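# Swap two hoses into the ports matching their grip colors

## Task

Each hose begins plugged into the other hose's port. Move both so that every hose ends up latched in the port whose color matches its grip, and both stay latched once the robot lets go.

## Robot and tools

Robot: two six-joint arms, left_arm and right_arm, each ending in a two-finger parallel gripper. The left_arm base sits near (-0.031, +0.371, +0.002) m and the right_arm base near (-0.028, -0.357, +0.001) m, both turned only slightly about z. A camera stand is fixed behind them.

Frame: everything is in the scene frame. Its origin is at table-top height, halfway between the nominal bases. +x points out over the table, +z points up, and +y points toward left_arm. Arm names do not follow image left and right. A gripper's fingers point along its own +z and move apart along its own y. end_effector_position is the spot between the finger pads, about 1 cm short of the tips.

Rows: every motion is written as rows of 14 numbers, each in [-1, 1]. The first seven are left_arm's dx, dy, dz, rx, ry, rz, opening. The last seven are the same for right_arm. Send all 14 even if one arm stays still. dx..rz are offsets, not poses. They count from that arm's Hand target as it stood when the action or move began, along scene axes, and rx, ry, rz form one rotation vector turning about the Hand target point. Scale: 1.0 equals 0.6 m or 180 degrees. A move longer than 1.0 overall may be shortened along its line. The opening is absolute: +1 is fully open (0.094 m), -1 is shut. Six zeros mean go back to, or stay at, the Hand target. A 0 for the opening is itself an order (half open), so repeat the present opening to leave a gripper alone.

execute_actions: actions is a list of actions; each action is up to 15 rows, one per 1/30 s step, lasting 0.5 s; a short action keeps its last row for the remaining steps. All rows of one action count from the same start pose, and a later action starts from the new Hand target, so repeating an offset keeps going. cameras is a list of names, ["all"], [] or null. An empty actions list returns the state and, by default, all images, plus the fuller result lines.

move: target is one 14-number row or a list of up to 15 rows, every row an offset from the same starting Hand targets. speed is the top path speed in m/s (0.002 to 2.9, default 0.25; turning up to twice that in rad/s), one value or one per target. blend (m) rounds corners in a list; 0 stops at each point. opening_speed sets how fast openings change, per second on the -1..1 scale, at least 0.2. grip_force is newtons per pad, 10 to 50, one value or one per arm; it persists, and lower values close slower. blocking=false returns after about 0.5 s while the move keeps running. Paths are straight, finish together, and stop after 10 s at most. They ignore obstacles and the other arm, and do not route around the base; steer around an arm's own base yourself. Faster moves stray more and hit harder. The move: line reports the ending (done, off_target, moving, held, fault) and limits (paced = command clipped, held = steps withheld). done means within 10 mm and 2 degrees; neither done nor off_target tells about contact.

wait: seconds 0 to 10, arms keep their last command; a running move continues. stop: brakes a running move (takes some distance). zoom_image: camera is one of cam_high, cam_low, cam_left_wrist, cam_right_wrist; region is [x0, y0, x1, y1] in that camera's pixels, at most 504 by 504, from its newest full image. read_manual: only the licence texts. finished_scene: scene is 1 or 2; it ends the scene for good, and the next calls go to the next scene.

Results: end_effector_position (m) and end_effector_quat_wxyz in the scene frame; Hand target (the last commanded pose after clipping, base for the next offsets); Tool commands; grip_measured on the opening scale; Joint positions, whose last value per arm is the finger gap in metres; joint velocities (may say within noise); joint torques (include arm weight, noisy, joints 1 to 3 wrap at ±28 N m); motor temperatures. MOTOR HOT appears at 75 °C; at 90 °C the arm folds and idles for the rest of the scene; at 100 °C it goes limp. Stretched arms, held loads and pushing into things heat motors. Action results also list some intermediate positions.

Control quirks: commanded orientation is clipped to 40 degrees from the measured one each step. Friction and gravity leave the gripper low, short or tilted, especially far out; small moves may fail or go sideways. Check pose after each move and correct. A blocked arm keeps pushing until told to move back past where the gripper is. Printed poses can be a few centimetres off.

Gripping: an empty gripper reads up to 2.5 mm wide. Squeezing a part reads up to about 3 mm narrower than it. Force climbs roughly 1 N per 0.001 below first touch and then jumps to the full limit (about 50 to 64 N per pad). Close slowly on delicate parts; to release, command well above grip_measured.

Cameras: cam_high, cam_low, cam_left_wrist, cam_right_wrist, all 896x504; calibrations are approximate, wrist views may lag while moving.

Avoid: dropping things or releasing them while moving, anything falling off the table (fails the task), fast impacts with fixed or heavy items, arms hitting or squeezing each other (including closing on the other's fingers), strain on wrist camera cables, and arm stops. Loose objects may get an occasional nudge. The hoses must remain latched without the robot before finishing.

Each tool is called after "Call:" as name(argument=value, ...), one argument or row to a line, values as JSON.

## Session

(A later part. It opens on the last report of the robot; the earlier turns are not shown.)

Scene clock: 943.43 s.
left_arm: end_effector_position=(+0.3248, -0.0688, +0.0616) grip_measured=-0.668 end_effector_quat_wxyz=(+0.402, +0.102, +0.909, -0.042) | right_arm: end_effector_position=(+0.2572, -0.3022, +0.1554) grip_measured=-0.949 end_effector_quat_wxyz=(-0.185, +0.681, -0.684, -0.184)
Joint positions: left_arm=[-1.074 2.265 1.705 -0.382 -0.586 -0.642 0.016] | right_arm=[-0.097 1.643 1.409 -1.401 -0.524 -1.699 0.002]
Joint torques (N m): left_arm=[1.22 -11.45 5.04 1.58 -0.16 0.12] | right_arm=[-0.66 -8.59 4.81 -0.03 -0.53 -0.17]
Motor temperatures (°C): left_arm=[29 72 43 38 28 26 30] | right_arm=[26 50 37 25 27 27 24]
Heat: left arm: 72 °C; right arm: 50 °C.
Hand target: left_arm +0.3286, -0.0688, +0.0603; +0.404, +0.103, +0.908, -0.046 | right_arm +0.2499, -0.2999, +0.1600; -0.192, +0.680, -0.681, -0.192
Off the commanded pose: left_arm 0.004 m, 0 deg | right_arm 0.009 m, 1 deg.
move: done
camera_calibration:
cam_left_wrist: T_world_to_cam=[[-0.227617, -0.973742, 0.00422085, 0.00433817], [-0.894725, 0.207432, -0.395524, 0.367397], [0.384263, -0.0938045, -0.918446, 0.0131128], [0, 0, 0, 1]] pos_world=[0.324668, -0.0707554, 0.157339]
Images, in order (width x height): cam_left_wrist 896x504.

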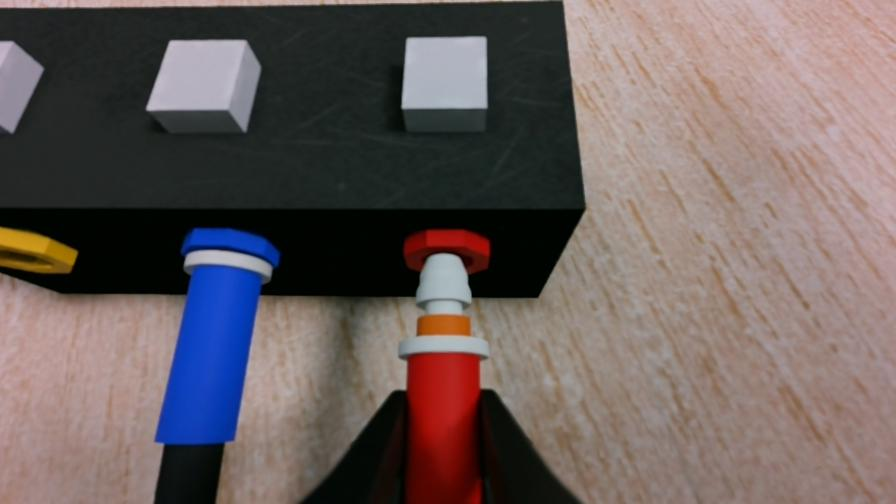

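Call:
move(
  target=[0.0325, -0.0083, 0.0083, 0, 0, 0, -0.85, 0, 0, 0, 0, 0, 0, -0.95],
  speed=0.05,
  cameras=["cam_left_wrist"],
)

Call:
zoom_image(
  camera="cam_left_wrist",
  region=[380, 160, 510, 380],
)

Scene clock: 951.03 s.
left_arm: end_effector_position=(+0.3281, -0.0646, +0.0460) grip_measured=-0.668 end_effector_quat_wxyz=(+0.378, +0.121, +0.917, -0.025) | right_arm: end_effector_position=(+0.2572, -0.3022, +0.1554) grip_measured=-0.949 end_effector_quat_wxyz=(-0.185, +0.681, -0.684, -0.184)
Joint positions: left_arm=[-1.057 2.303 1.741 -0.432 -0.555 -0.615 0.016] | right_arm=[-0.097 1.643 1.409 -1.401 -0.524 -1.699 0.002]
Joint torques (N m): left_arm=[2.41 -11.55 8.9 1.7 -0.33 0.12] | right_arm=[-0.66 -8.58 4.82 -0.03 -0.54 -0.16]
Motor temperatures (°C): left_arm=[29 74 43 38 28 26 30] | right_arm=[26 50 37 25 27 27 24]
Heat: left arm: 74 °C; right arm: 50 °C.
Hand target: left_arm +0.3480, -0.0738, +0.0652; +0.404, +0.103, +0.908, -0.046 | right_arm +0.2499, -0.2999, +0.1600; -0.192, +0.680, -0.681, -0.192
Off the commanded pose: left_arm 0.029 m, 4 deg | right_arm 0.009 m, 1 deg.
move: off_target (left_arm)
camera_calibration:
cam_left_wrist: T_world_to_cam=[[-0.247111, -0.968354, -0.0350354, 0.0178442], [-0.906586, 0.243811, -0.344468, 0.367281], [0.342109, -0.0533593, -0.938144, 0.0151613], [0, 0, 0, 1]] pos_world=[0.332195, -0.0714589, 0.141365]
Images, in order (width x height): cam_left_wrist 896x504.

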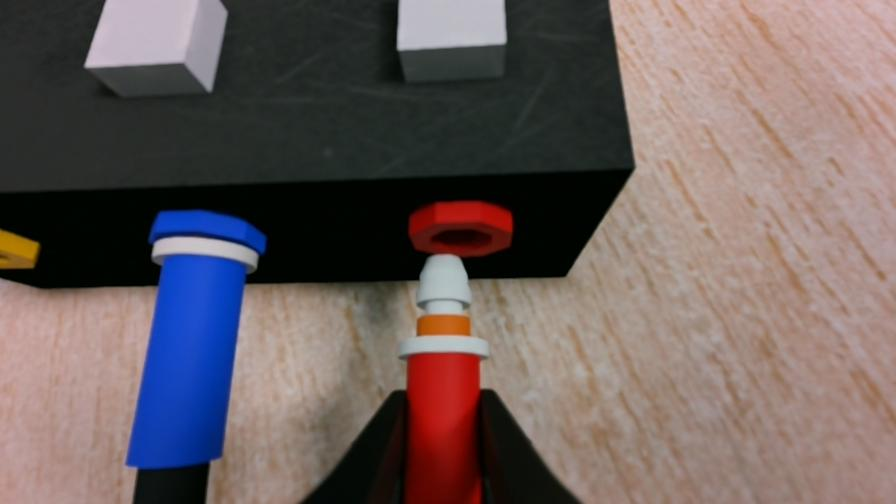

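Scaled by 2.291.

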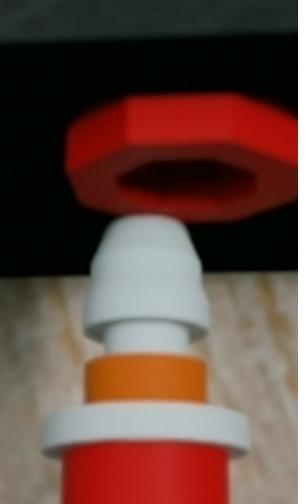

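Call:
move(
  target=[
    [-0.105, 0.02, 0.025, 0, 0, 0, -0.85, 0, 0, 0, 0, 0, 0, -0.95],
    [-0.26, 0.2, 0.11, 0, 0, 0, -0.85, 0, 0, 0, 0, 0, 0, -0.95],
    [-0.26, 0.2, 0.06, 0, 0, 0, -0.85, 0, 0, 0, 0, 0, 0, -0.95],
  ],
  speed=0.15,
  blend=[0.02, 0, 0],
  cameras=["cam_left_wrist", "cam_high"],
)

Scene clock: 970.23 s.
left_arm: end_effector_position=(+0.1920, +0.0486, +0.0994) grip_measured=-0.668 end_effector_quat_wxyz=(+0.396, +0.110, +0.911, -0.039) | right_arm: end_effector_position=(+0.2572, -0.3022, +0.1554) grip_measured=-0.949 end_effector_quat_wxyz=(-0.185, +0.681, -0.684, -0.184)
Joint positions: left_arm=[-1.26 1.653 1.025 -0.44 -0.676 -0.828 0.016] | right_arm=[-0.097 1.643 1.409 -1.401 -0.524 -1.699 0.002]
Joint torques (N m): left_arm=[-0.17 -6.74 4.92 1.38 -0.46 -0.09] | right_arm=[-0.68 -8.61 4.79 -0.04 -0.54 -0.17]
Motor temperatures (°C): left_arm=[30 71 43 38 28 26 30] | right_arm=[26 50 37 25 27 27 24]
Heat: left arm: 71 °C; right arm: 50 °C.
Hand target: left_arm +0.1921, +0.0462, +0.1012; +0.404, +0.103, +0.908, -0.046 | right_arm +0.2499, -0.2999, +0.1600; -0.192, +0.680, -0.681, -0.192
Off the commanded pose: left_arm 0.003 m, 1 deg | right_arm 0.009 m, 1 deg.
move: done
camera_calibration:
cam_left_wrist: T_world_to_cam=[[-0.238752, -0.971061, -0.00607877, 0.0913849], [-0.896261, 0.222762, -0.383528, 0.237521], [0.373783, -0.08612, -0.923509, 0.111957], [0, 0, 0, 1]] pos_world=[0.192851, 0.0454714, 0.195045]
Images, in order (width x height): cam_high 896x504, cam_left_wrist 896x504.

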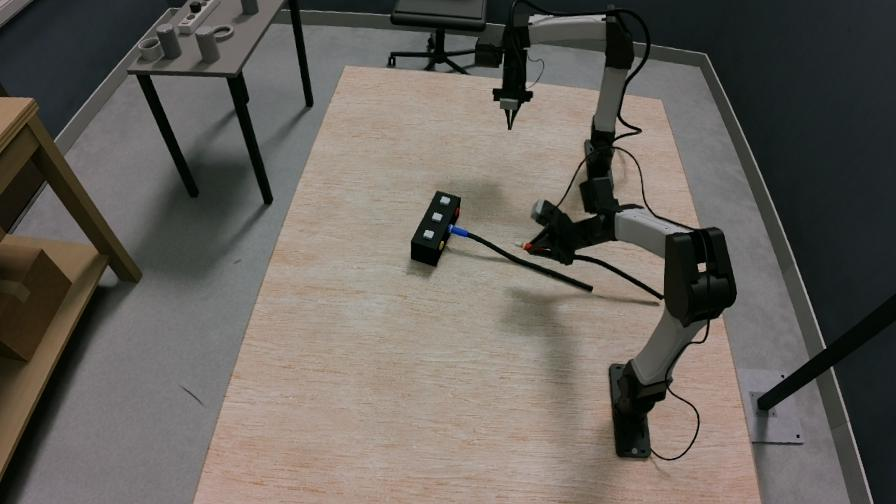

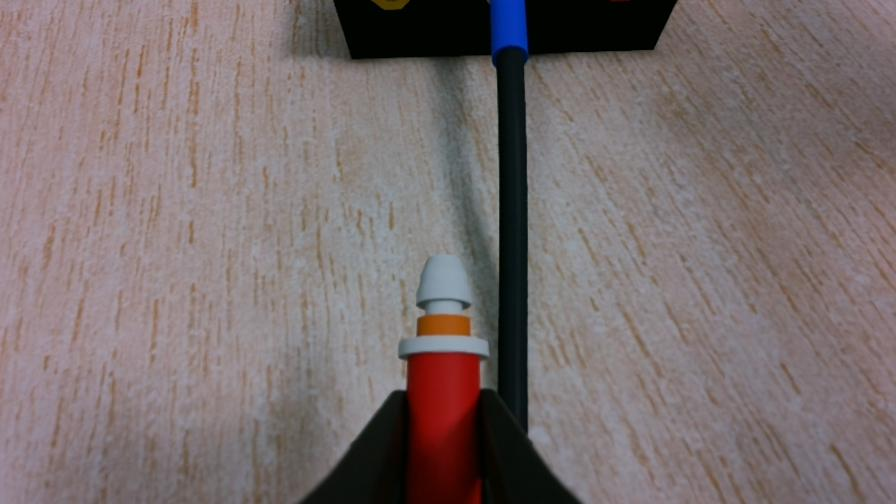

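Call:
wait(
  seconds=8,
)

Scene clock: 1000.83 s.
left_arm: end_effector_position=(+0.1920, +0.0486, +0.0994) grip_measured=-0.668 end_effector_quat_wxyz=(+0.396, +0.110, +0.911, -0.039) | right_arm: end_effector_position=(+0.2572, -0.3022, +0.1554) grip_measured=-0.949 end_effector_quat_wxyz=(-0.185, +0.681, -0.684, -0.184)
Joint positions: left_arm=[-1.26 1.653 1.025 -0.44 -0.676 -0.828 0.016] | right_arm=[-0.097 1.643 1.409 -1.401 -0.524 -1.699 0.002]
Joint torques (N m): left_arm=[-0.17 -6.74 4.92 1.38 -0.46 -0.09] | right_arm=[-0.66 -8.62 4.81 -0.03 -0.53 -0.17]
Motor temperatures (°C): left_arm=[29 64 43 36 28 26 30] | right_arm=[26 50 37 25 27 27 24]
Heat: left arm: 64 °C; right arm: 50 °C.
Hand target: left_arm +0.1921, +0.0462, +0.1012; +0.404, +0.103, +0.908, -0.046 | right_arm +0.2499, -0.2999, +0.1600; -0.192, +0.680, -0.681, -0.192
Tool commands: left_gripper/opening=-0.85 right_gripper/opening=-0.95
Off the commanded pose: left_arm 0.003 m, 1 deg | right_arm 0.009 m, 1 deg.
wait: 8.00 s; at rest from the start

Call:
wait(
  seconds=10,
)

Call:
wait(
  seconds=10,
)

Scene clock: 1013.40 s.
left_arm: end_effector_position=(+0.1920, +0.0486, +0.0994) grip_measured=-0.668 end_effector_quat_wxyz=(+0.396, +0.110, +0.911, -0.039) | right_arm: end_effector_position=(+0.2572, -0.3022, +0.1554) grip_measured=-0.949 end_effector_quat_wxyz=(-0.185, +0.681, -0.684, -0.184)
Joint positions: left_arm=[-1.26 1.653 1.025 -0.44 -0.676 -0.828 0.016] | right_arm=[-0.097 1.643 1.409 -1.401 -0.524 -1.699 0.002]
Joint torques (N m): left_arm=[-0.17 -6.74 4.93 1.38 -0.46 -0.09] | right_arm=[-0.66 -8.61 4.82 -0.03 -0.54 -0.17]
Motor temperatures (°C): left_arm=[29 62 43 36 28 26 30] | right_arm=[26 50 37 25 27 27 24]
Heat: left arm: 62 °C; right arm: 50 °C.
Hand target: left_arm +0.1921, +0.0462, +0.1012; +0.404, +0.103, +0.908, -0.046 | right_arm +0.2499, -0.2999, +0.1600; -0.192, +0.680, -0.681, -0.192
Tool commands: left_gripper/opening=-0.85 right_gripper/opening=-0.95
Off the commanded pose: left_arm 0.003 m, 1 deg | right_arm 0.009 m, 1 deg.
wait: 10.00 s; at rest from the start

Scene clock: 1023.40 s.
left_arm: end_effector_position=(+0.1920, +0.0486, +0.0994) grip_measured=-0.668 end_effector_quat_wxyz=(+0.396, +0.110, +0.911, -0.039) | right_arm: end_effector_position=(+0.2572, -0.3022, +0.1554) grip_measured=-0.949 end_effector_quat_wxyz=(-0.185, +0.681, -0.684, -0.184)
Joint positions: left_arm=[-1.26 1.653 1.025 -0.44 -0.676 -0.828 0.016] | right_arm=[-0.097 1.643 1.409 -1.401 -0.524 -1.699 0.002]
Joint torques (N m): left_arm=[-0.17 -6.74 4.92 1.37 -0.46 -0.09] | right_arm=[-0.66 -8.59 4.81 -0.04 -0.53 -0.16]
Motor temperatures (°C): left_arm=[29 62 43 36 28 26 30] | right_arm=[26 50 37 25 27 27 24]
Heat: left arm: 62 °C; right arm: 50 °C.
Hand target: left_arm +0.1921, +0.0462, +0.1012; +0.404, +0.103, +0.908, -0.046 | right_arm +0.2499, -0.2999, +0.1600; -0.192, +0.680, -0.681, -0.192
Tool commands: left_gripper/opening=-0.85 right_gripper/opening=-0.95
Off the commanded pose: left_arm 0.003 m, 1 deg | right_arm 0.009 m, 1 deg.
wait: 10.00 s; at rest by 0.17 s

Call:
move(
  target=[
    [0.18, -0.18, 0.0, 0, 0, 0, -0.85, 0, 0, 0, 0, 0, 0, -0.95],
    [0.1912, -0.1837, -0.0687, 0, 0, 0, -0.85, 0, 0, 0, 0, 0, 0, -0.95],
    [0.1953, -0.1982, -0.0525, 0, 0, 0, -0.85, 0, 0, 0, 0, 0, 0, -0.95],
  ],
  speed=[0.15, 0.12, 0.05],
  cameras=["cam_left_wrist"],
)

Call:
zoom_image(
  camera="cam_left_wrist",
  region=[350, 100, 550, 380],
)

Scene clock: 1031.43 s.
left_arm: end_effector_position=(+0.3032, -0.0650, +0.0594) grip_measured=-0.668 end_effector_quat_wxyz=(+0.397, +0.106, +0.911, -0.035) | right_arm: end_effector_position=(+0.2572, -0.3022, +0.1554) grip_measured=-0.949 end_effector_quat_wxyz=(-0.185, +0.681, -0.684, -0.184)
Joint positions: left_arm=[-1.111 2.23 1.65 -0.402 -0.607 -0.677 0.016] | right_arm=[-0.097 1.643 1.409 -1.401 -0.524 -1.699 0.002]
Joint torques (N m): left_arm=[0.9 -10.93 8.25 1.35 -0.21 0.09] | right_arm=[-0.69 -8.61 4.81 -0.04 -0.54 -0.17]
Motor temperatures (°C): left_arm=[29 62 43 36 28 26 30] | right_arm=[26 50 37 25 27 27 24]
Heat: left arm: 62 °C; right arm: 50 °C.
Hand target: left_arm +0.3092, -0.0726, +0.0695; +0.404, +0.103, +0.908, -0.046 | right_arm +0.2499, -0.2999, +0.1600; -0.192, +0.680, -0.681, -0.192
Off the commanded pose: left_arm 0.014 m, 2 deg | right_arm 0.009 m, 1 deg.
move: off_target (left_arm)
camera_calibration:
cam_left_wrist: T_world_to_cam=[[-0.228834, -0.973399, -0.0114137, 0.00452644], [-0.897994, 0.215604, -0.383564, 0.347212], [0.375821, -0.0775228, -0.923444, 0.0236243], [0, 0, 0, 1]] pos_world=[0.303952, -0.068623, 0.155045]
Images, in order (width x height): cam_left_wrist 896x504.

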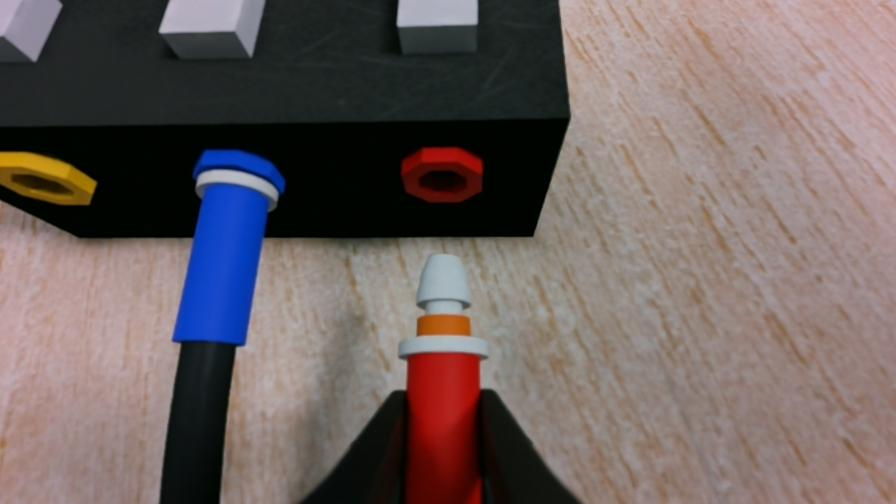

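Scaled by 1.800.

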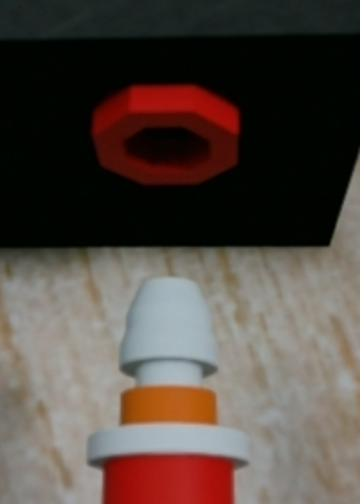

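Call:
move(
  target=[0.0365, -0.0088, 0.0008, 0, 0, 0, -0.85, 0, 0, 0, 0, 0, 0, -0.95],
  speed=0.05,
  cameras=["cam_left_wrist"],
)

Call:
zoom_image(
  camera="cam_left_wrist",
  region=[350, 140, 550, 380],
)

Scene clock: 1036.90 s.
left_arm: end_effector_position=(+0.3235, -0.0707, +0.0588) grip_measured=-0.668 end_effector_quat_wxyz=(+0.396, +0.106, +0.911, -0.034) | right_arm: end_effector_position=(+0.2572, -0.3022, +0.1554) grip_measured=-0.949 end_effector_quat_wxyz=(-0.185, +0.681, -0.684, -0.184)
Joint positions: left_arm=[-1.078 2.285 1.739 -0.42 -0.589 -0.647 0.016] | right_arm=[-0.097 1.643 1.409 -1.401 -0.524 -1.699 0.002]
Joint torques (N m): left_arm=[1.18 -11.38 8.51 1.38 -0.16 0.12] | right_arm=[-0.68 -8.61 4.79 -0.03 -0.54 -0.17]
Motor temperatures (°C): left_arm=[29 63 43 36 28 26 30] | right_arm=[26 50 37 25 27 27 24]
Heat: left arm: 63 °C; right arm: 50 °C.
Hand target: left_arm +0.3311, -0.0780, +0.0700; +0.404, +0.103, +0.908, -0.046 | right_arm +0.2499, -0.2999, +0.1600; -0.192, +0.680, -0.681, -0.192
Off the commanded pose: left_arm 0.015 m, 2 deg | right_arm 0.009 m, 1 deg.
move: off_target (left_arm)
camera_calibration:
cam_left_wrist: T_world_to_cam=[[-0.227574, -0.973685, -0.0121308, 0.00312621], [-0.898673, 0.214806, -0.382421, 0.366555], [0.374963, -0.0761271, -0.923909, 0.0154017], [0, 0, 0, 1]] pos_world=[0.32435, -0.0745218, 0.154446]
Images, in order (width x height): cam_left_wrist 896x504.

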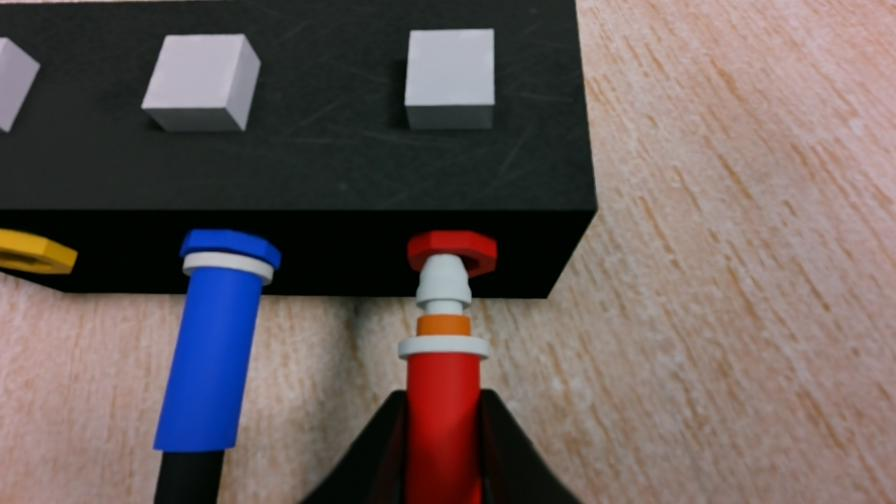

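Scaled by 2.100.

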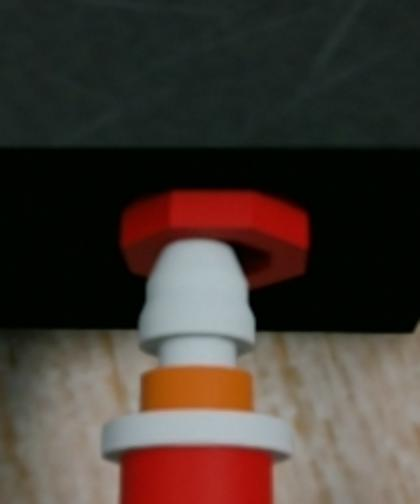

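Call:
move(
  target=[0.0085, -0.0177, 0.0017, 0, 0, 0, -0.85, 0, 0, 0, 0, 0, 0, -0.95],
  speed=0.05,
  cameras=["cam_left_wrist"],
)

Call:
zoom_image(
  camera="cam_left_wrist",
  region=[350, 140, 550, 380],
)

Scene clock: 1064.77 s.
left_arm: end_effector_position=(+0.3290, -0.0756, +0.0568) grip_measured=-0.668 end_effector_quat_wxyz=(+0.390, +0.108, +0.914, -0.024) | right_arm: end_effector_position=(+0.2572, -0.3022, +0.1554) grip_measured=-0.949 end_effector_quat_wxyz=(-0.185, +0.681, -0.684, -0.184)
Joint positions: left_arm=[-1.074 2.331 1.821 -0.479 -0.59 -0.646 0.016] | right_arm=[-0.097 1.643 1.409 -1.401 -0.524 -1.699 0.002]
Joint torques (N m): left_arm=[0.59 -11.7 8.68 1.52 -0.17 0.1] | right_arm=[-0.66 -8.59 4.79 -0.03 -0.54 -0.17]
Motor temperatures (°C): left_arm=[29 67 47 35 28 26 30] | right_arm=[26 50 37 24 27 27 24]
Heat: left arm: 67 °C; right arm: 50 °C.
Hand target: left_arm +0.3362, -0.0887, +0.0711; +0.404, +0.103, +0.908, -0.046 | right_arm +0.2499, -0.2999, +0.1600; -0.192, +0.680, -0.681, -0.192
Off the commanded pose: left_arm 0.021 m, 3 deg | right_arm 0.009 m, 1 deg.
move: off_target (left_arm)
camera_calibration:
cam_left_wrist: T_world_to_cam=[[-0.223629, -0.974217, -0.0298426, -0.000736576], [-0.903531, 0.218692, -0.368519, 0.37295], [0.365544, -0.0554479, -0.929141, 0.0160756], [0, 0, 0, 1]] pos_world=[0.330931, -0.0813872, 0.152354]
Images, in order (width x height): cam_left_wrist 896x504.

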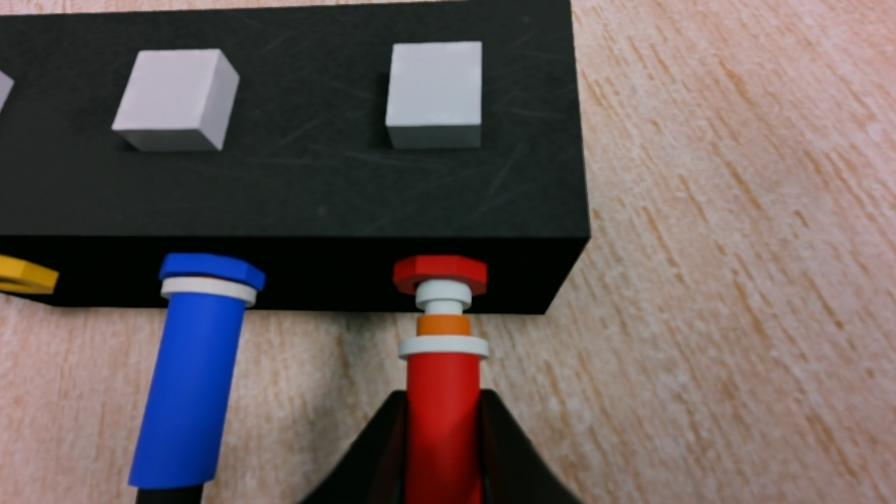

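Scaled by 2.100.

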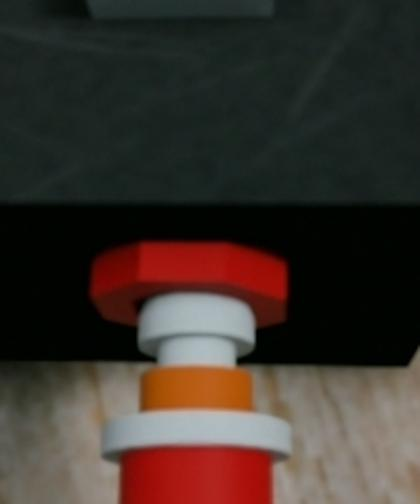

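Call:
move(
  target=[0.042, -0.0055, 0.0033, 0, 0, 0, -0.85, 0, 0, 0, 0, 0, 0, -0.95],
  speed=0.05,
  cameras=["cam_left_wrist"],
)

Call:
zoom_image(
  camera="cam_left_wrist",
  region=[350, 140, 550, 380],
)

Scene clock: 1070.60 s.
left_arm: end_effector_position=(+0.3357, -0.0723, +0.0585) grip_measured=-0.668 end_effector_quat_wxyz=(+0.376, +0.123, +0.918, +0.000) | right_arm: end_effector_position=(+0.2572, -0.3022, +0.1554) grip_measured=-0.949 end_effector_quat_wxyz=(-0.185, +0.681, -0.684, -0.184)
Joint positions: left_arm=[-1.06 2.366 1.913 -0.582 -0.585 -0.616 0.016] | right_arm=[-0.097 1.643 1.409 -1.401 -0.524 -1.699 0.002]
Joint torques (N m): left_arm=[3.06 -10.85 9.14 2.15 0.01 0.19] | right_arm=[-0.68 -8.59 4.81 -0.03 -0.54 -0.16]
Motor temperatures (°C): left_arm=[29 68 47 36 28 26 30] | right_arm=[26 50 37 24 27 27 24]
Heat: left arm: 68 °C; right arm: 50 °C.
Hand target: left_arm +0.3614, -0.0920, +0.0733; +0.404, +0.103, +0.908, -0.046 | right_arm +0.2499, -0.2999, +0.1600; -0.192, +0.680, -0.681, -0.192
Off the commanded pose: left_arm 0.036 m, 7 deg | right_arm 0.009 m, 1 deg.
move: off_target (left_arm)
camera_calibration:
cam_left_wrist: T_world_to_cam=[[-0.233724, -0.968884, -0.0814726, 0.0108203], [-0.90949, 0.247485, -0.334034, 0.380925], [0.343804, -0.00397332, -0.939033, 0.0270008], [0, 0, 0, 1]] pos_world=[0.339693, -0.0836822, 0.153478]
Images, in order (width x height): cam_left_wrist 896x504.

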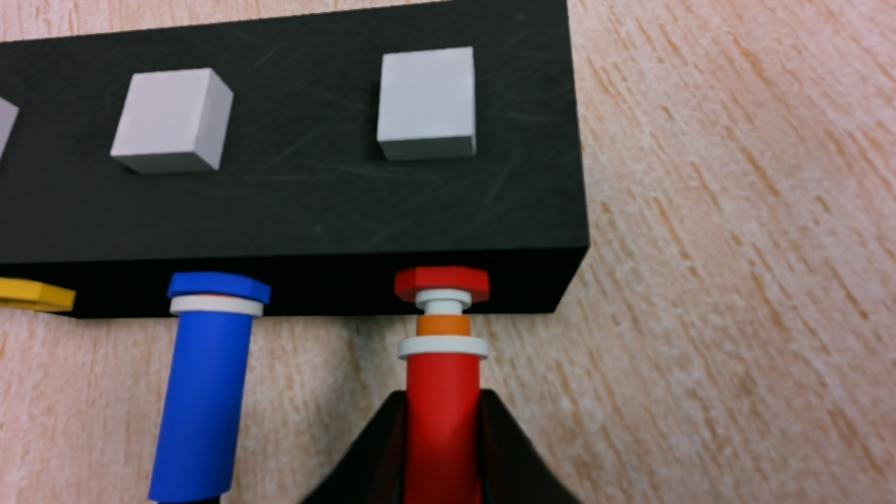

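Scaled by 2.100.

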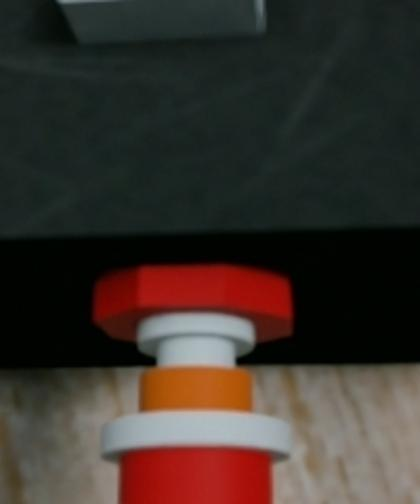

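Call:
move(
  target=[0.0486, -0.0117, 0.0, 0, 0, 0, -0.85, 0, 0, 0, 0, 0, 0, -0.95],
  speed=0.05,
  cameras=["cam_left_wrist"],
)

Call:
zoom_image(
  camera="cam_left_wrist",
  region=[350, 140, 550, 380],
)

Scene clock: 1082.33 s.
left_arm: end_effector_position=(+0.3380, -0.0720, +0.0601) grip_measured=-0.668 end_effector_quat_wxyz=(+0.348, +0.147, +0.926, +0.019) | right_arm: end_effector_position=(+0.2572, -0.3022, +0.1554) grip_measured=-0.949 end_effector_quat_wxyz=(-0.185, +0.681, -0.684, -0.184)
Joint positions: left_arm=[-1.048 2.415 2.043 -0.723 -0.552 -0.584 0.016] | right_arm=[-0.097 1.643 1.409 -1.401 -0.524 -1.699 0.002]
Joint torques (N m): left_arm=[5.72 -9.76 9.25 2.91 -0.13 0.21] | right_arm=[-0.66 -8.61 4.83 -0.04 -0.54 -0.17]
Motor temperatures (°C): left_arm=[29 72 48 38 28 26 30] | right_arm=[26 50 37 24 27 27 24]
Heat: left arm: 72 °C; right arm: 50 °C.
Hand target: left_arm +0.3905, -0.0990, +0.0731; +0.404, +0.103, +0.908, -0.046 | right_arm +0.2499, -0.2999, +0.1600; -0.192, +0.680, -0.681, -0.192
Off the commanded pose: left_arm 0.061 m, 11 deg | right_arm 0.009 m, 1 deg.
move: off_target (left_arm)
camera_calibration:
cam_left_wrist: T_world_to_cam=[[-0.265863, -0.955701, -0.126305, 0.0263631], [-0.917847, 0.291008, -0.269946, 0.385612], [0.294744, 0.0441597, -0.954555, 0.0486088], [0, 0, 0, 1]] pos_world=[0.346615, -0.0891676, 0.153824]
Images, in order (width x height): cam_left_wrist 896x504.

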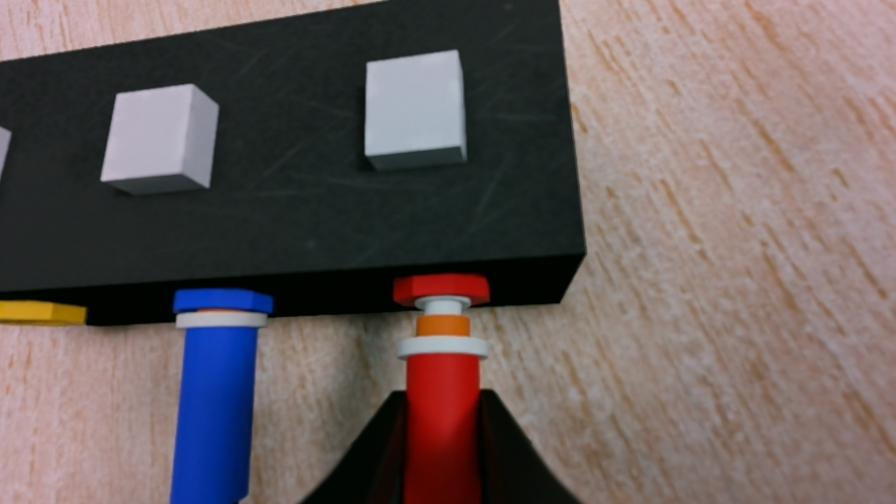

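Scaled by 2.100.

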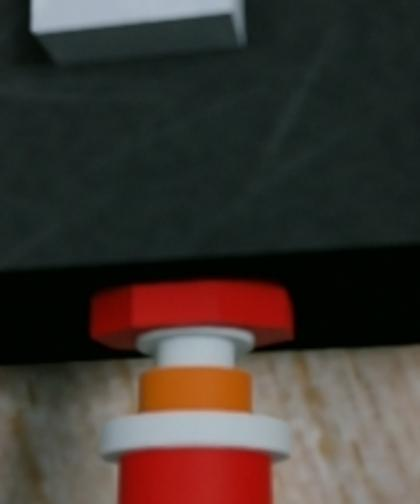

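Call:
zoom_image(
  camera="cam_left_wrist",
  region=[150, 260, 300, 400],
)

Scaled by 3.360.

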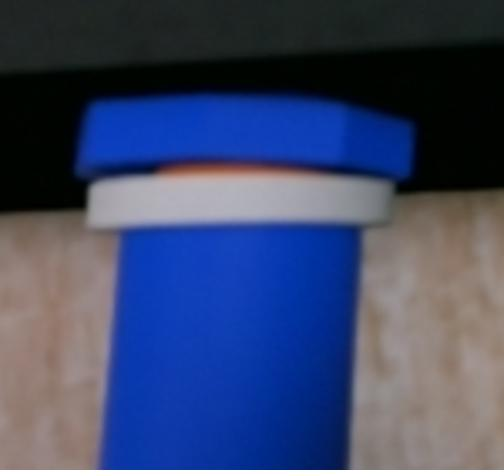

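Call:
move(
  target=[0.0162, -0.0039, 0.0, -0.0376, -0.0598, 0, -0.85, 0, 0, 0, 0, 0, 0, -0.95],
  speed=0.05,
  cameras=["cam_left_wrist"],
)

Call:
zoom_image(
  camera="cam_left_wrist",
  region=[350, 140, 550, 380],
)

Scene clock: 1097.83 s.
left_arm: end_effector_position=(+0.3478, -0.0746, +0.0550) grip_measured=-0.668 end_effector_quat_wxyz=(+0.418, +0.133, +0.899, +0.004) | right_arm: end_effector_position=(+0.2572, -0.3022, +0.1554) grip_measured=-0.949 end_effector_quat_wxyz=(-0.185, +0.681, -0.684, -0.184)
Joint positions: left_arm=[-1.058 2.369 1.843 -0.424 -0.643 -0.54 0.016] | right_arm=[-0.097 1.643 1.409 -1.401 -0.524 -1.699 0.002]
Joint torques (N m): left_arm=[5.89 -10.78 5.72 3.77 -0.03 0.22] | right_arm=[-0.66 -8.62 4.82 -0.03 -0.54 -0.16]
Motor temperatures (°C): left_arm=[30 70 47 44 28 26 30] | right_arm=[26 50 37 24 27 27 24]
Heat: left arm: 70 °C; right arm: 50 °C.
Hand target: left_arm +0.4002, -0.1014, +0.0731; +0.492, +0.083, +0.862, -0.089 | right_arm +0.2499, -0.2999, +0.1600; -0.192, +0.680, -0.681, -0.192
Off the commanded pose: left_arm 0.062 m, 15 deg | right_arm 0.009 m, 1 deg.
move: off_target (left_arm)
camera_calibration:
cam_left_wrist: T_world_to_cam=[[-0.243199, -0.963792, -0.109357, 0.0164245], [-0.870092, 0.266594, -0.414569, 0.383452], [0.428713, -0.00567216, -0.903423, -0.0121908], [0, 0, 0, 1]] pos_world=[0.342859, -0.0864655, 0.14975]
Images, in order (width x height): cam_left_wrist 896x504.

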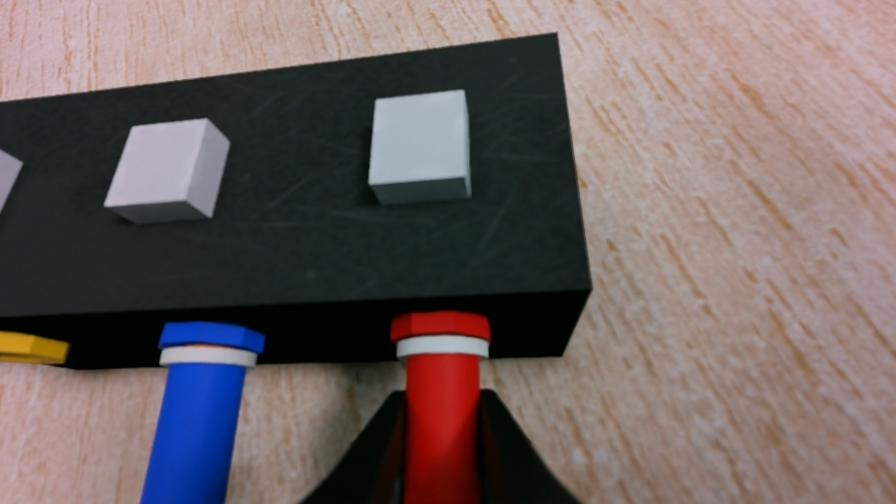

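Scaled by 2.100.

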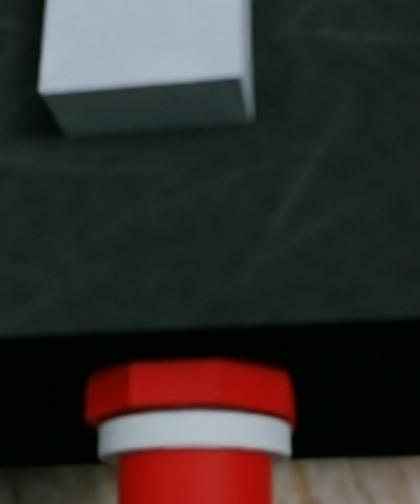

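Call:
move(
  target=[-0.0803, 0.0345, -0.02, 0.0376, 0.0598, 0, -0.85, 0, 0, 0, 0, 0, 0, -0.95],
  speed=0.08,
  cameras=["cam_left_wrist"],
)

Call:
zoom_image(
  camera="cam_left_wrist",
  region=[130, 240, 530, 400],
)

Scene clock: 1103.80 s.
left_arm: end_effector_position=(+0.3451, -0.0745, +0.0539) grip_measured=-0.668 end_effector_quat_wxyz=(+0.412, +0.115, +0.904, -0.010) | right_arm: end_effector_position=(+0.2572, -0.3022, +0.1554) grip_measured=-0.949 end_effector_quat_wxyz=(-0.185, +0.681, -0.684, -0.184)
Joint positions: left_arm=[-1.058 2.36 1.83 -0.422 -0.627 -0.587 0.016] | right_arm=[-0.097 1.643 1.409 -1.401 -0.524 -1.699 0.002]
Joint torques (N m): left_arm=[2.5 -13.01 6.65 1.52 0.5 -0.12] | right_arm=[-0.68 -8.61 4.81 -0.03 -0.53 -0.16]
Motor temperatures (°C): left_arm=[30 71 47 47 28 26 30] | right_arm=[26 50 37 24 27 27 24]
Heat: left arm: 71 °C; right arm: 50 °C.
Hand target: left_arm +0.3522, -0.0805, +0.0610; +0.404, +0.103, +0.908, -0.046 | right_arm +0.2499, -0.2999, +0.1600; -0.192, +0.680, -0.681, -0.192
Off the commanded pose: left_arm 0.012 m, 4 deg | right_arm 0.009 m, 1 deg.
move: off_target (left_arm)
camera_calibration:
cam_left_wrist: T_world_to_cam=[[-0.22396, -0.972281, -0.0671744, 0.0062005], [-0.882736, 0.23158, -0.408837, 0.382181], [0.41306, -0.0322657, -0.910132, -0.00815559], [0, 0, 0, 1]] pos_world=[0.342122, -0.08274, 0.149243]
Images, in order (width x height): cam_left_wrist 896x504.

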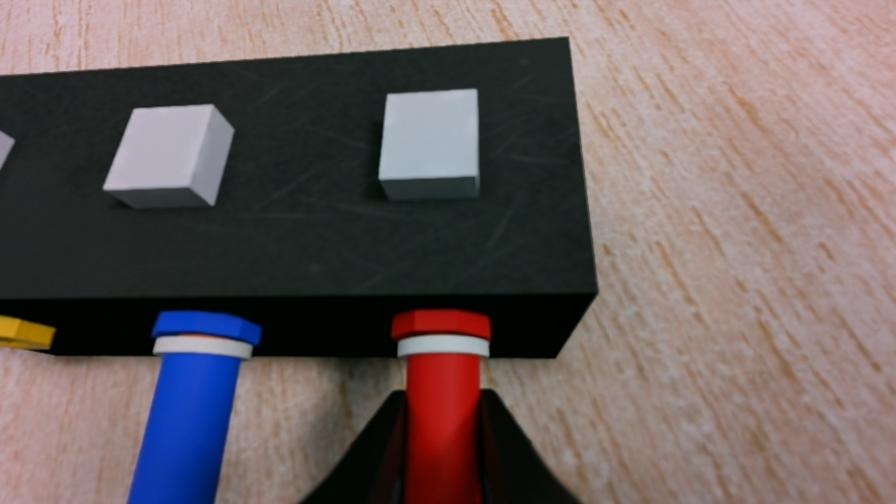

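Scaled by 1.260.

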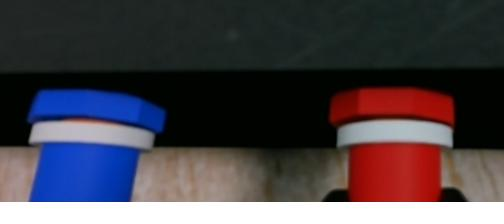

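Call:
move(
  target=[-0.04, 0.0117, -0.003, 0, 0, 0, -0.85, 0, 0, 0, 0, 0, 0, -0.95],
  speed=0.08,
  cameras=["cam_left_wrist"],
)

Call:
zoom_image(
  camera="cam_left_wrist",
  region=[130, 240, 530, 400],
)

Scene clock: 1107.47 s.
left_arm: end_effector_position=(+0.3410, -0.0771, +0.0544) grip_measured=-0.668 end_effector_quat_wxyz=(+0.420, +0.103, +0.901, -0.041) | right_arm: end_effector_position=(+0.2572, -0.3022, +0.1554) grip_measured=-0.949 end_effector_quat_wxyz=(-0.185, +0.681, -0.684, -0.184)
Joint positions: left_arm=[-1.061 2.324 1.747 -0.323 -0.605 -0.605 0.016] | right_arm=[-0.097 1.643 1.409 -1.401 -0.524 -1.699 0.002]
Joint torques (N m): left_arm=[-0.58 -15.04 3.85 1 0.02 -0.27] | right_arm=[-0.68 -8.59 4.81 -0.04 -0.53 -0.17]
Motor temperatures (°C): left_arm=[30 73 46 45 28 26 30] | right_arm=[26 50 37 24 27 27 24]
Heat: left arm: 73 °C; right arm: 50 °C.
Hand target: left_arm +0.3281, -0.0735, +0.0594; +0.404, +0.103, +0.908, -0.046 | right_arm +0.2499, -0.2999, +0.1600; -0.192, +0.680, -0.681, -0.192
Off the commanded pose: left_arm 0.014 m, 2 deg | right_arm 0.009 m, 1 deg.
move: off_target (left_arm)
camera_calibration:
cam_left_wrist: T_world_to_cam=[[-0.227775, -0.97371, -0.00282329, 0.000526423], [-0.878346, 0.206717, -0.431018, 0.377025], [0.42027, -0.0956953, -0.902339, -0.0139404], [0, 0, 0, 1]] pos_world=[0.337137, -0.0787589, 0.149927]
Images, in order (width x height): cam_left_wrist 896x504.

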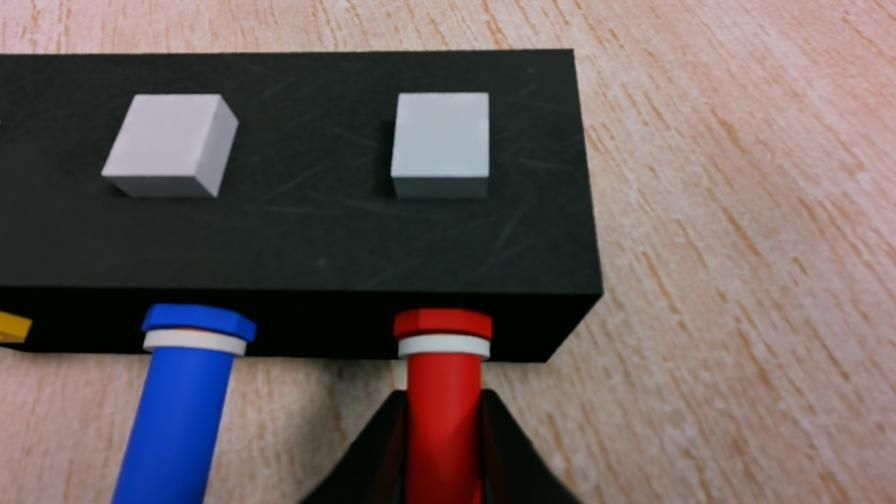

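Scaled by 1.260.

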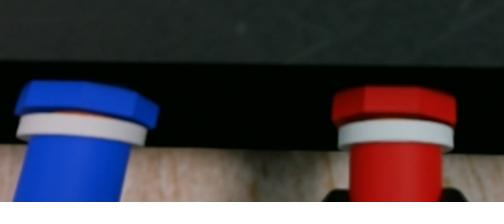

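Call:
move(
  target=[
    [0.02, -0.005, 0, 0, 0, 0, -0.85, 0, 0, 0, 0, 0, 0, -0.95],
    [0.02, -0.005, 0, 0, 0, 0, -0.25, 0, 0, 0, 0, 0, 0, -0.95],
  ],
  speed=0.08,
  cameras=["cam_left_wrist"],
)

Scene clock: 1114.13 s.
left_arm: end_effector_position=(+0.3354, -0.0720, +0.0470) grip_measured=-0.252 end_effector_quat_wxyz=(+0.398, +0.115, +0.910, -0.031) | right_arm: end_effector_position=(+0.2572, -0.3022, +0.1554) grip_measured=-0.949 end_effector_quat_wxyz=(-0.185, +0.681, -0.684, -0.184)
Joint positions: left_arm=[-1.059 2.324 1.752 -0.379 -0.58 -0.606 0.035] | right_arm=[-0.097 1.643 1.409 -1.401 -0.524 -1.699 0.002]
Joint torques (N m): left_arm=[0.95 -12.68 7.28 1.37 -0.13 -0.11] | right_arm=[-0.69 -8.59 4.82 -0.03 -0.53 -0.17]
Motor temperatures (°C): left_arm=[30 75 46 42 28 26 30] | right_arm=[26 50 37 24 27 27 24]
Heat: left arm: 75 °C; right arm: 50 °C. Fold the left arm in close to its base, or ease its load, before you think long.
Hand target: left_arm +0.3400, -0.0767, +0.0594; +0.404, +0.103, +0.908, -0.046 | right_arm +0.2499, -0.2999, +0.1600; -0.192, +0.680, -0.681, -0.192
Off the commanded pose: left_arm 0.014 m, 2 deg | right_arm 0.009 m, 1 deg.
MOTOR HOT: joint 2 (shoulder) of the left arm reports 75 °C; the controller's stop level is 90 °C. To cool a motor, set the load down, stop pushing, or move to a pose that needs little force.
move: off_target (left_arm)
camera_calibration:
cam_left_wrist: T_world_to_cam=[[-0.240367, -0.970343, -0.0256742, 0.00970569], [-0.893024, 0.231426, -0.38594, 0.372516], [0.380436, -0.0698394, -0.922167, -0.00148776], [0, 0, 0, 1]] pos_world=[0.335565, -0.0768957, 0.142646]
Images, in order (width x height): cam_left_wrist 896x504.

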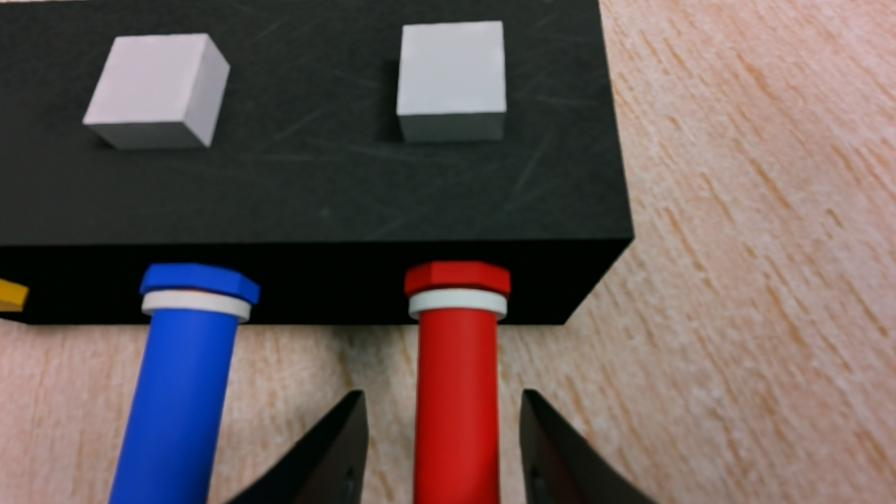

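Call:
move(
  target=[
    [-0.04, 0.01, 0.1167, 0, 0, 0, -0.25, 0, 0, 0, 0, 0, 0, -0.95],
    [-0.217, 0.32, 0.15, 0, 0, 0, -0.25, 0, 0, 0, 0, 0, 0, -0.95],
    [-0.217, 0.32, 0.11, 0, 0, 0, -0.25, 0, 0, 0, 0, 0, 0, -0.95],
  ],
  speed=0.15,
  blend=[0.015, 0, 0],
  cameras=["all"],
)

Call:
zoom_image(
  camera="cam_left_wrist",
  region=[450, 0, 896, 250],
)

Call:
zoom_image(
  camera="cam_high",
  region=[400, 180, 640, 320],
)

Scene clock: 1120.97 s.
left_arm: end_effector_position=(+0.2100, +0.1177, +0.1252) grip_measured=-0.252 end_effector_quat_wxyz=(+0.398, +0.108, +0.910, -0.041) | right_arm: end_effector_position=(+0.2572, -0.3022, +0.1554) grip_measured=-0.949 end_effector_quat_wxyz=(-0.185, +0.681, -0.684, -0.184)
Joint positions: left_arm=[-1.106 1.376 0.855 -0.444 -0.596 -0.667 0.035] | right_arm=[-0.097 1.643 1.409 -1.401 -0.524 -1.699 0.002]
Joint torques (N m): left_arm=[-0.36 -4.51 5.12 1.54 -0.38 -0.1] | right_arm=[-0.68 -8.62 4.81 -0.03 -0.54 -0.16]
Motor temperatures (°C): left_arm=[30 75 45 40 28 26 30] | right_arm=[26 50 37 24 27 27 24]
Heat: left arm: 75 °C; right arm: 50 °C. Fold the left arm in close to its base, or ease its load, before you think long.
Hand target: left_arm +0.2099, +0.1153, +0.1254; +0.404, +0.103, +0.908, -0.046 | right_arm +0.2499, -0.2999, +0.1600; -0.192, +0.680, -0.681, -0.192
Off the commanded pose: left_arm 0.002 m, 1 deg | right_arm 0.009 m, 1 deg.
MOTOR HOT: still on. Joint 2 (shoulder) of the left arm reports 75 °C.
move: done
camera_calibration:
cam_left_wrist: T_world_to_cam=[[-0.237211, -0.971458, -0.000472544, 0.161947], [-0.895484, 0.218848, -0.387575, 0.24903], [0.376616, -0.0915138, -0.921838, 0.134784], [0, 0, 0, 1]] pos_world=[0.210656, 0.115159, 0.220843]
cam_right_wrist: T_world_to_cam=[[0.999996, -0.00264143, 0.000923995, -0.256856], [-0.00252658, -0.994182, -0.107681, -0.244695], [0.00120305, 0.107678, -0.994185, 0.275568], [0, 0, 0, 1]] pos_world=[0.255906, -0.273623, 0.247854]

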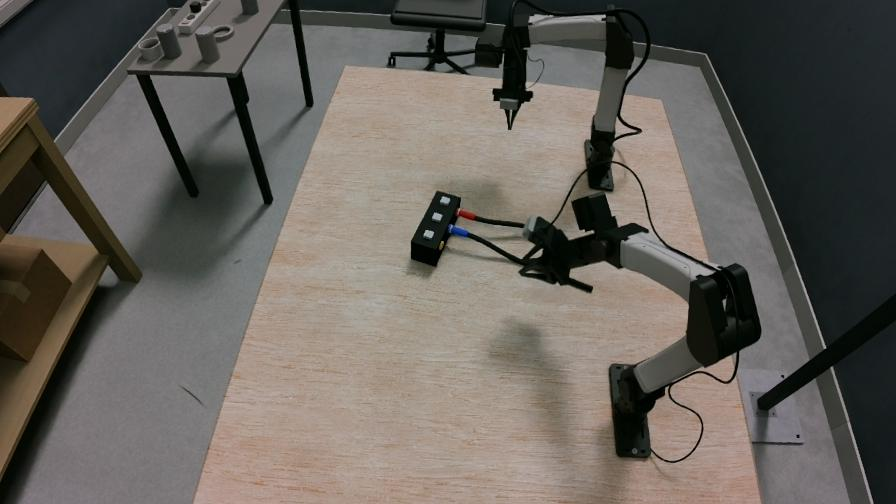

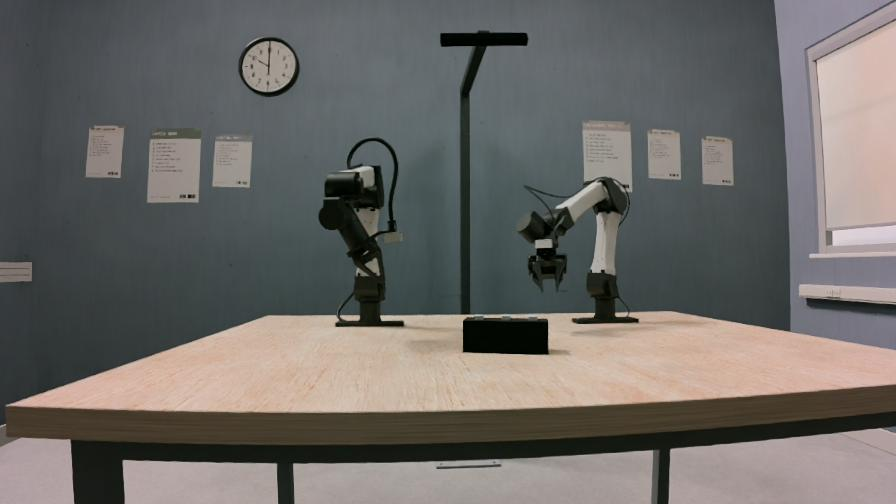

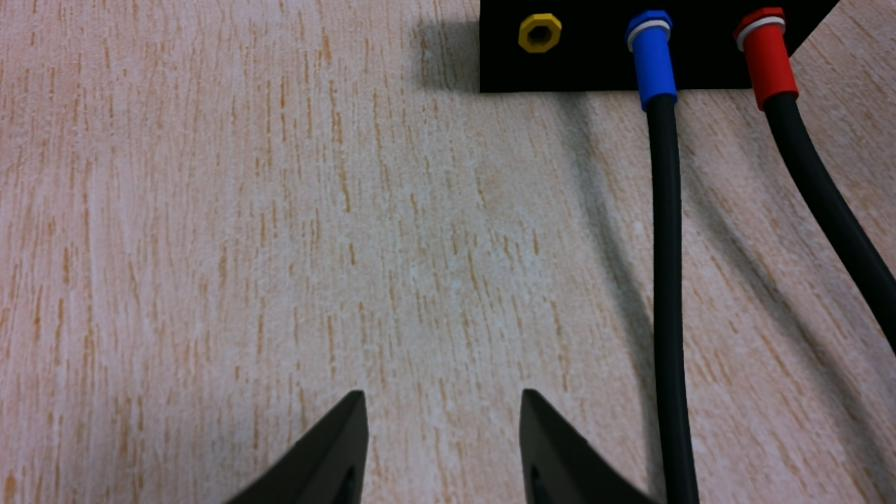

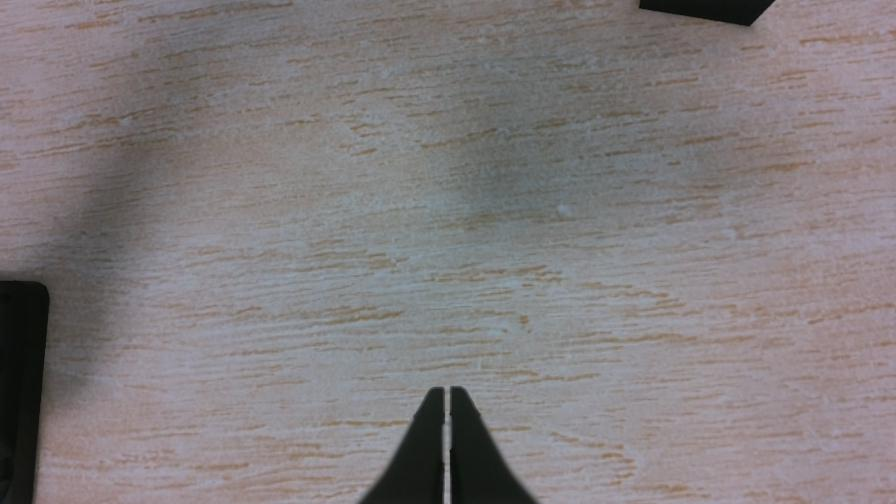

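Scaled by 1.130.

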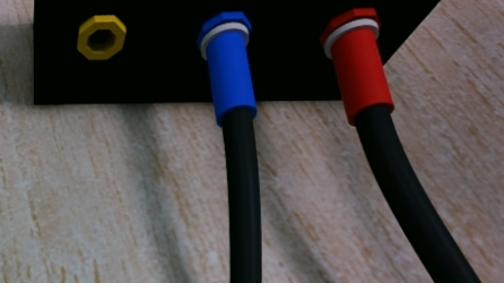

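Scaled by 2.100.

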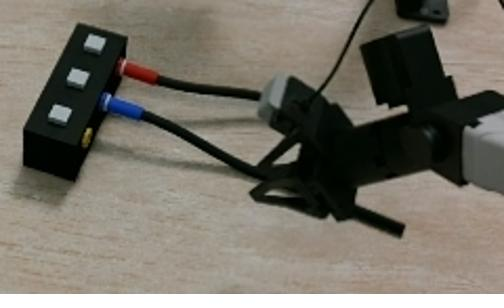

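Call:
zoom_image(
  camera="cam_left_wrist",
  region=[610, 0, 810, 110],
)

Call:
zoom_image(
  camera="cam_high",
  region=[430, 190, 500, 250],
)

Scaled by 2.520.

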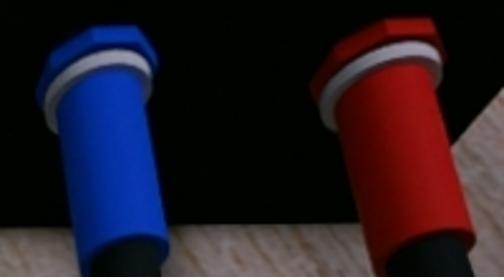

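Scaled by 7.200.

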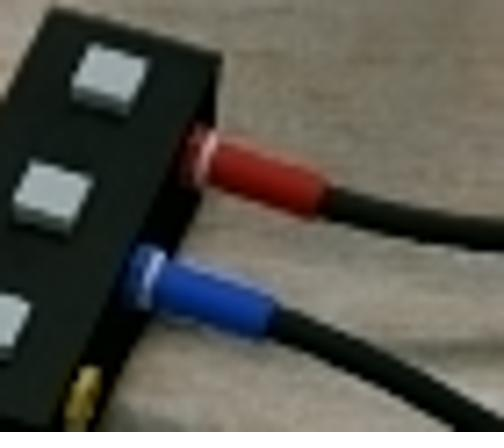

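Call:
finished_scene(
  scene=1,
)

The scene is finished: the task was done.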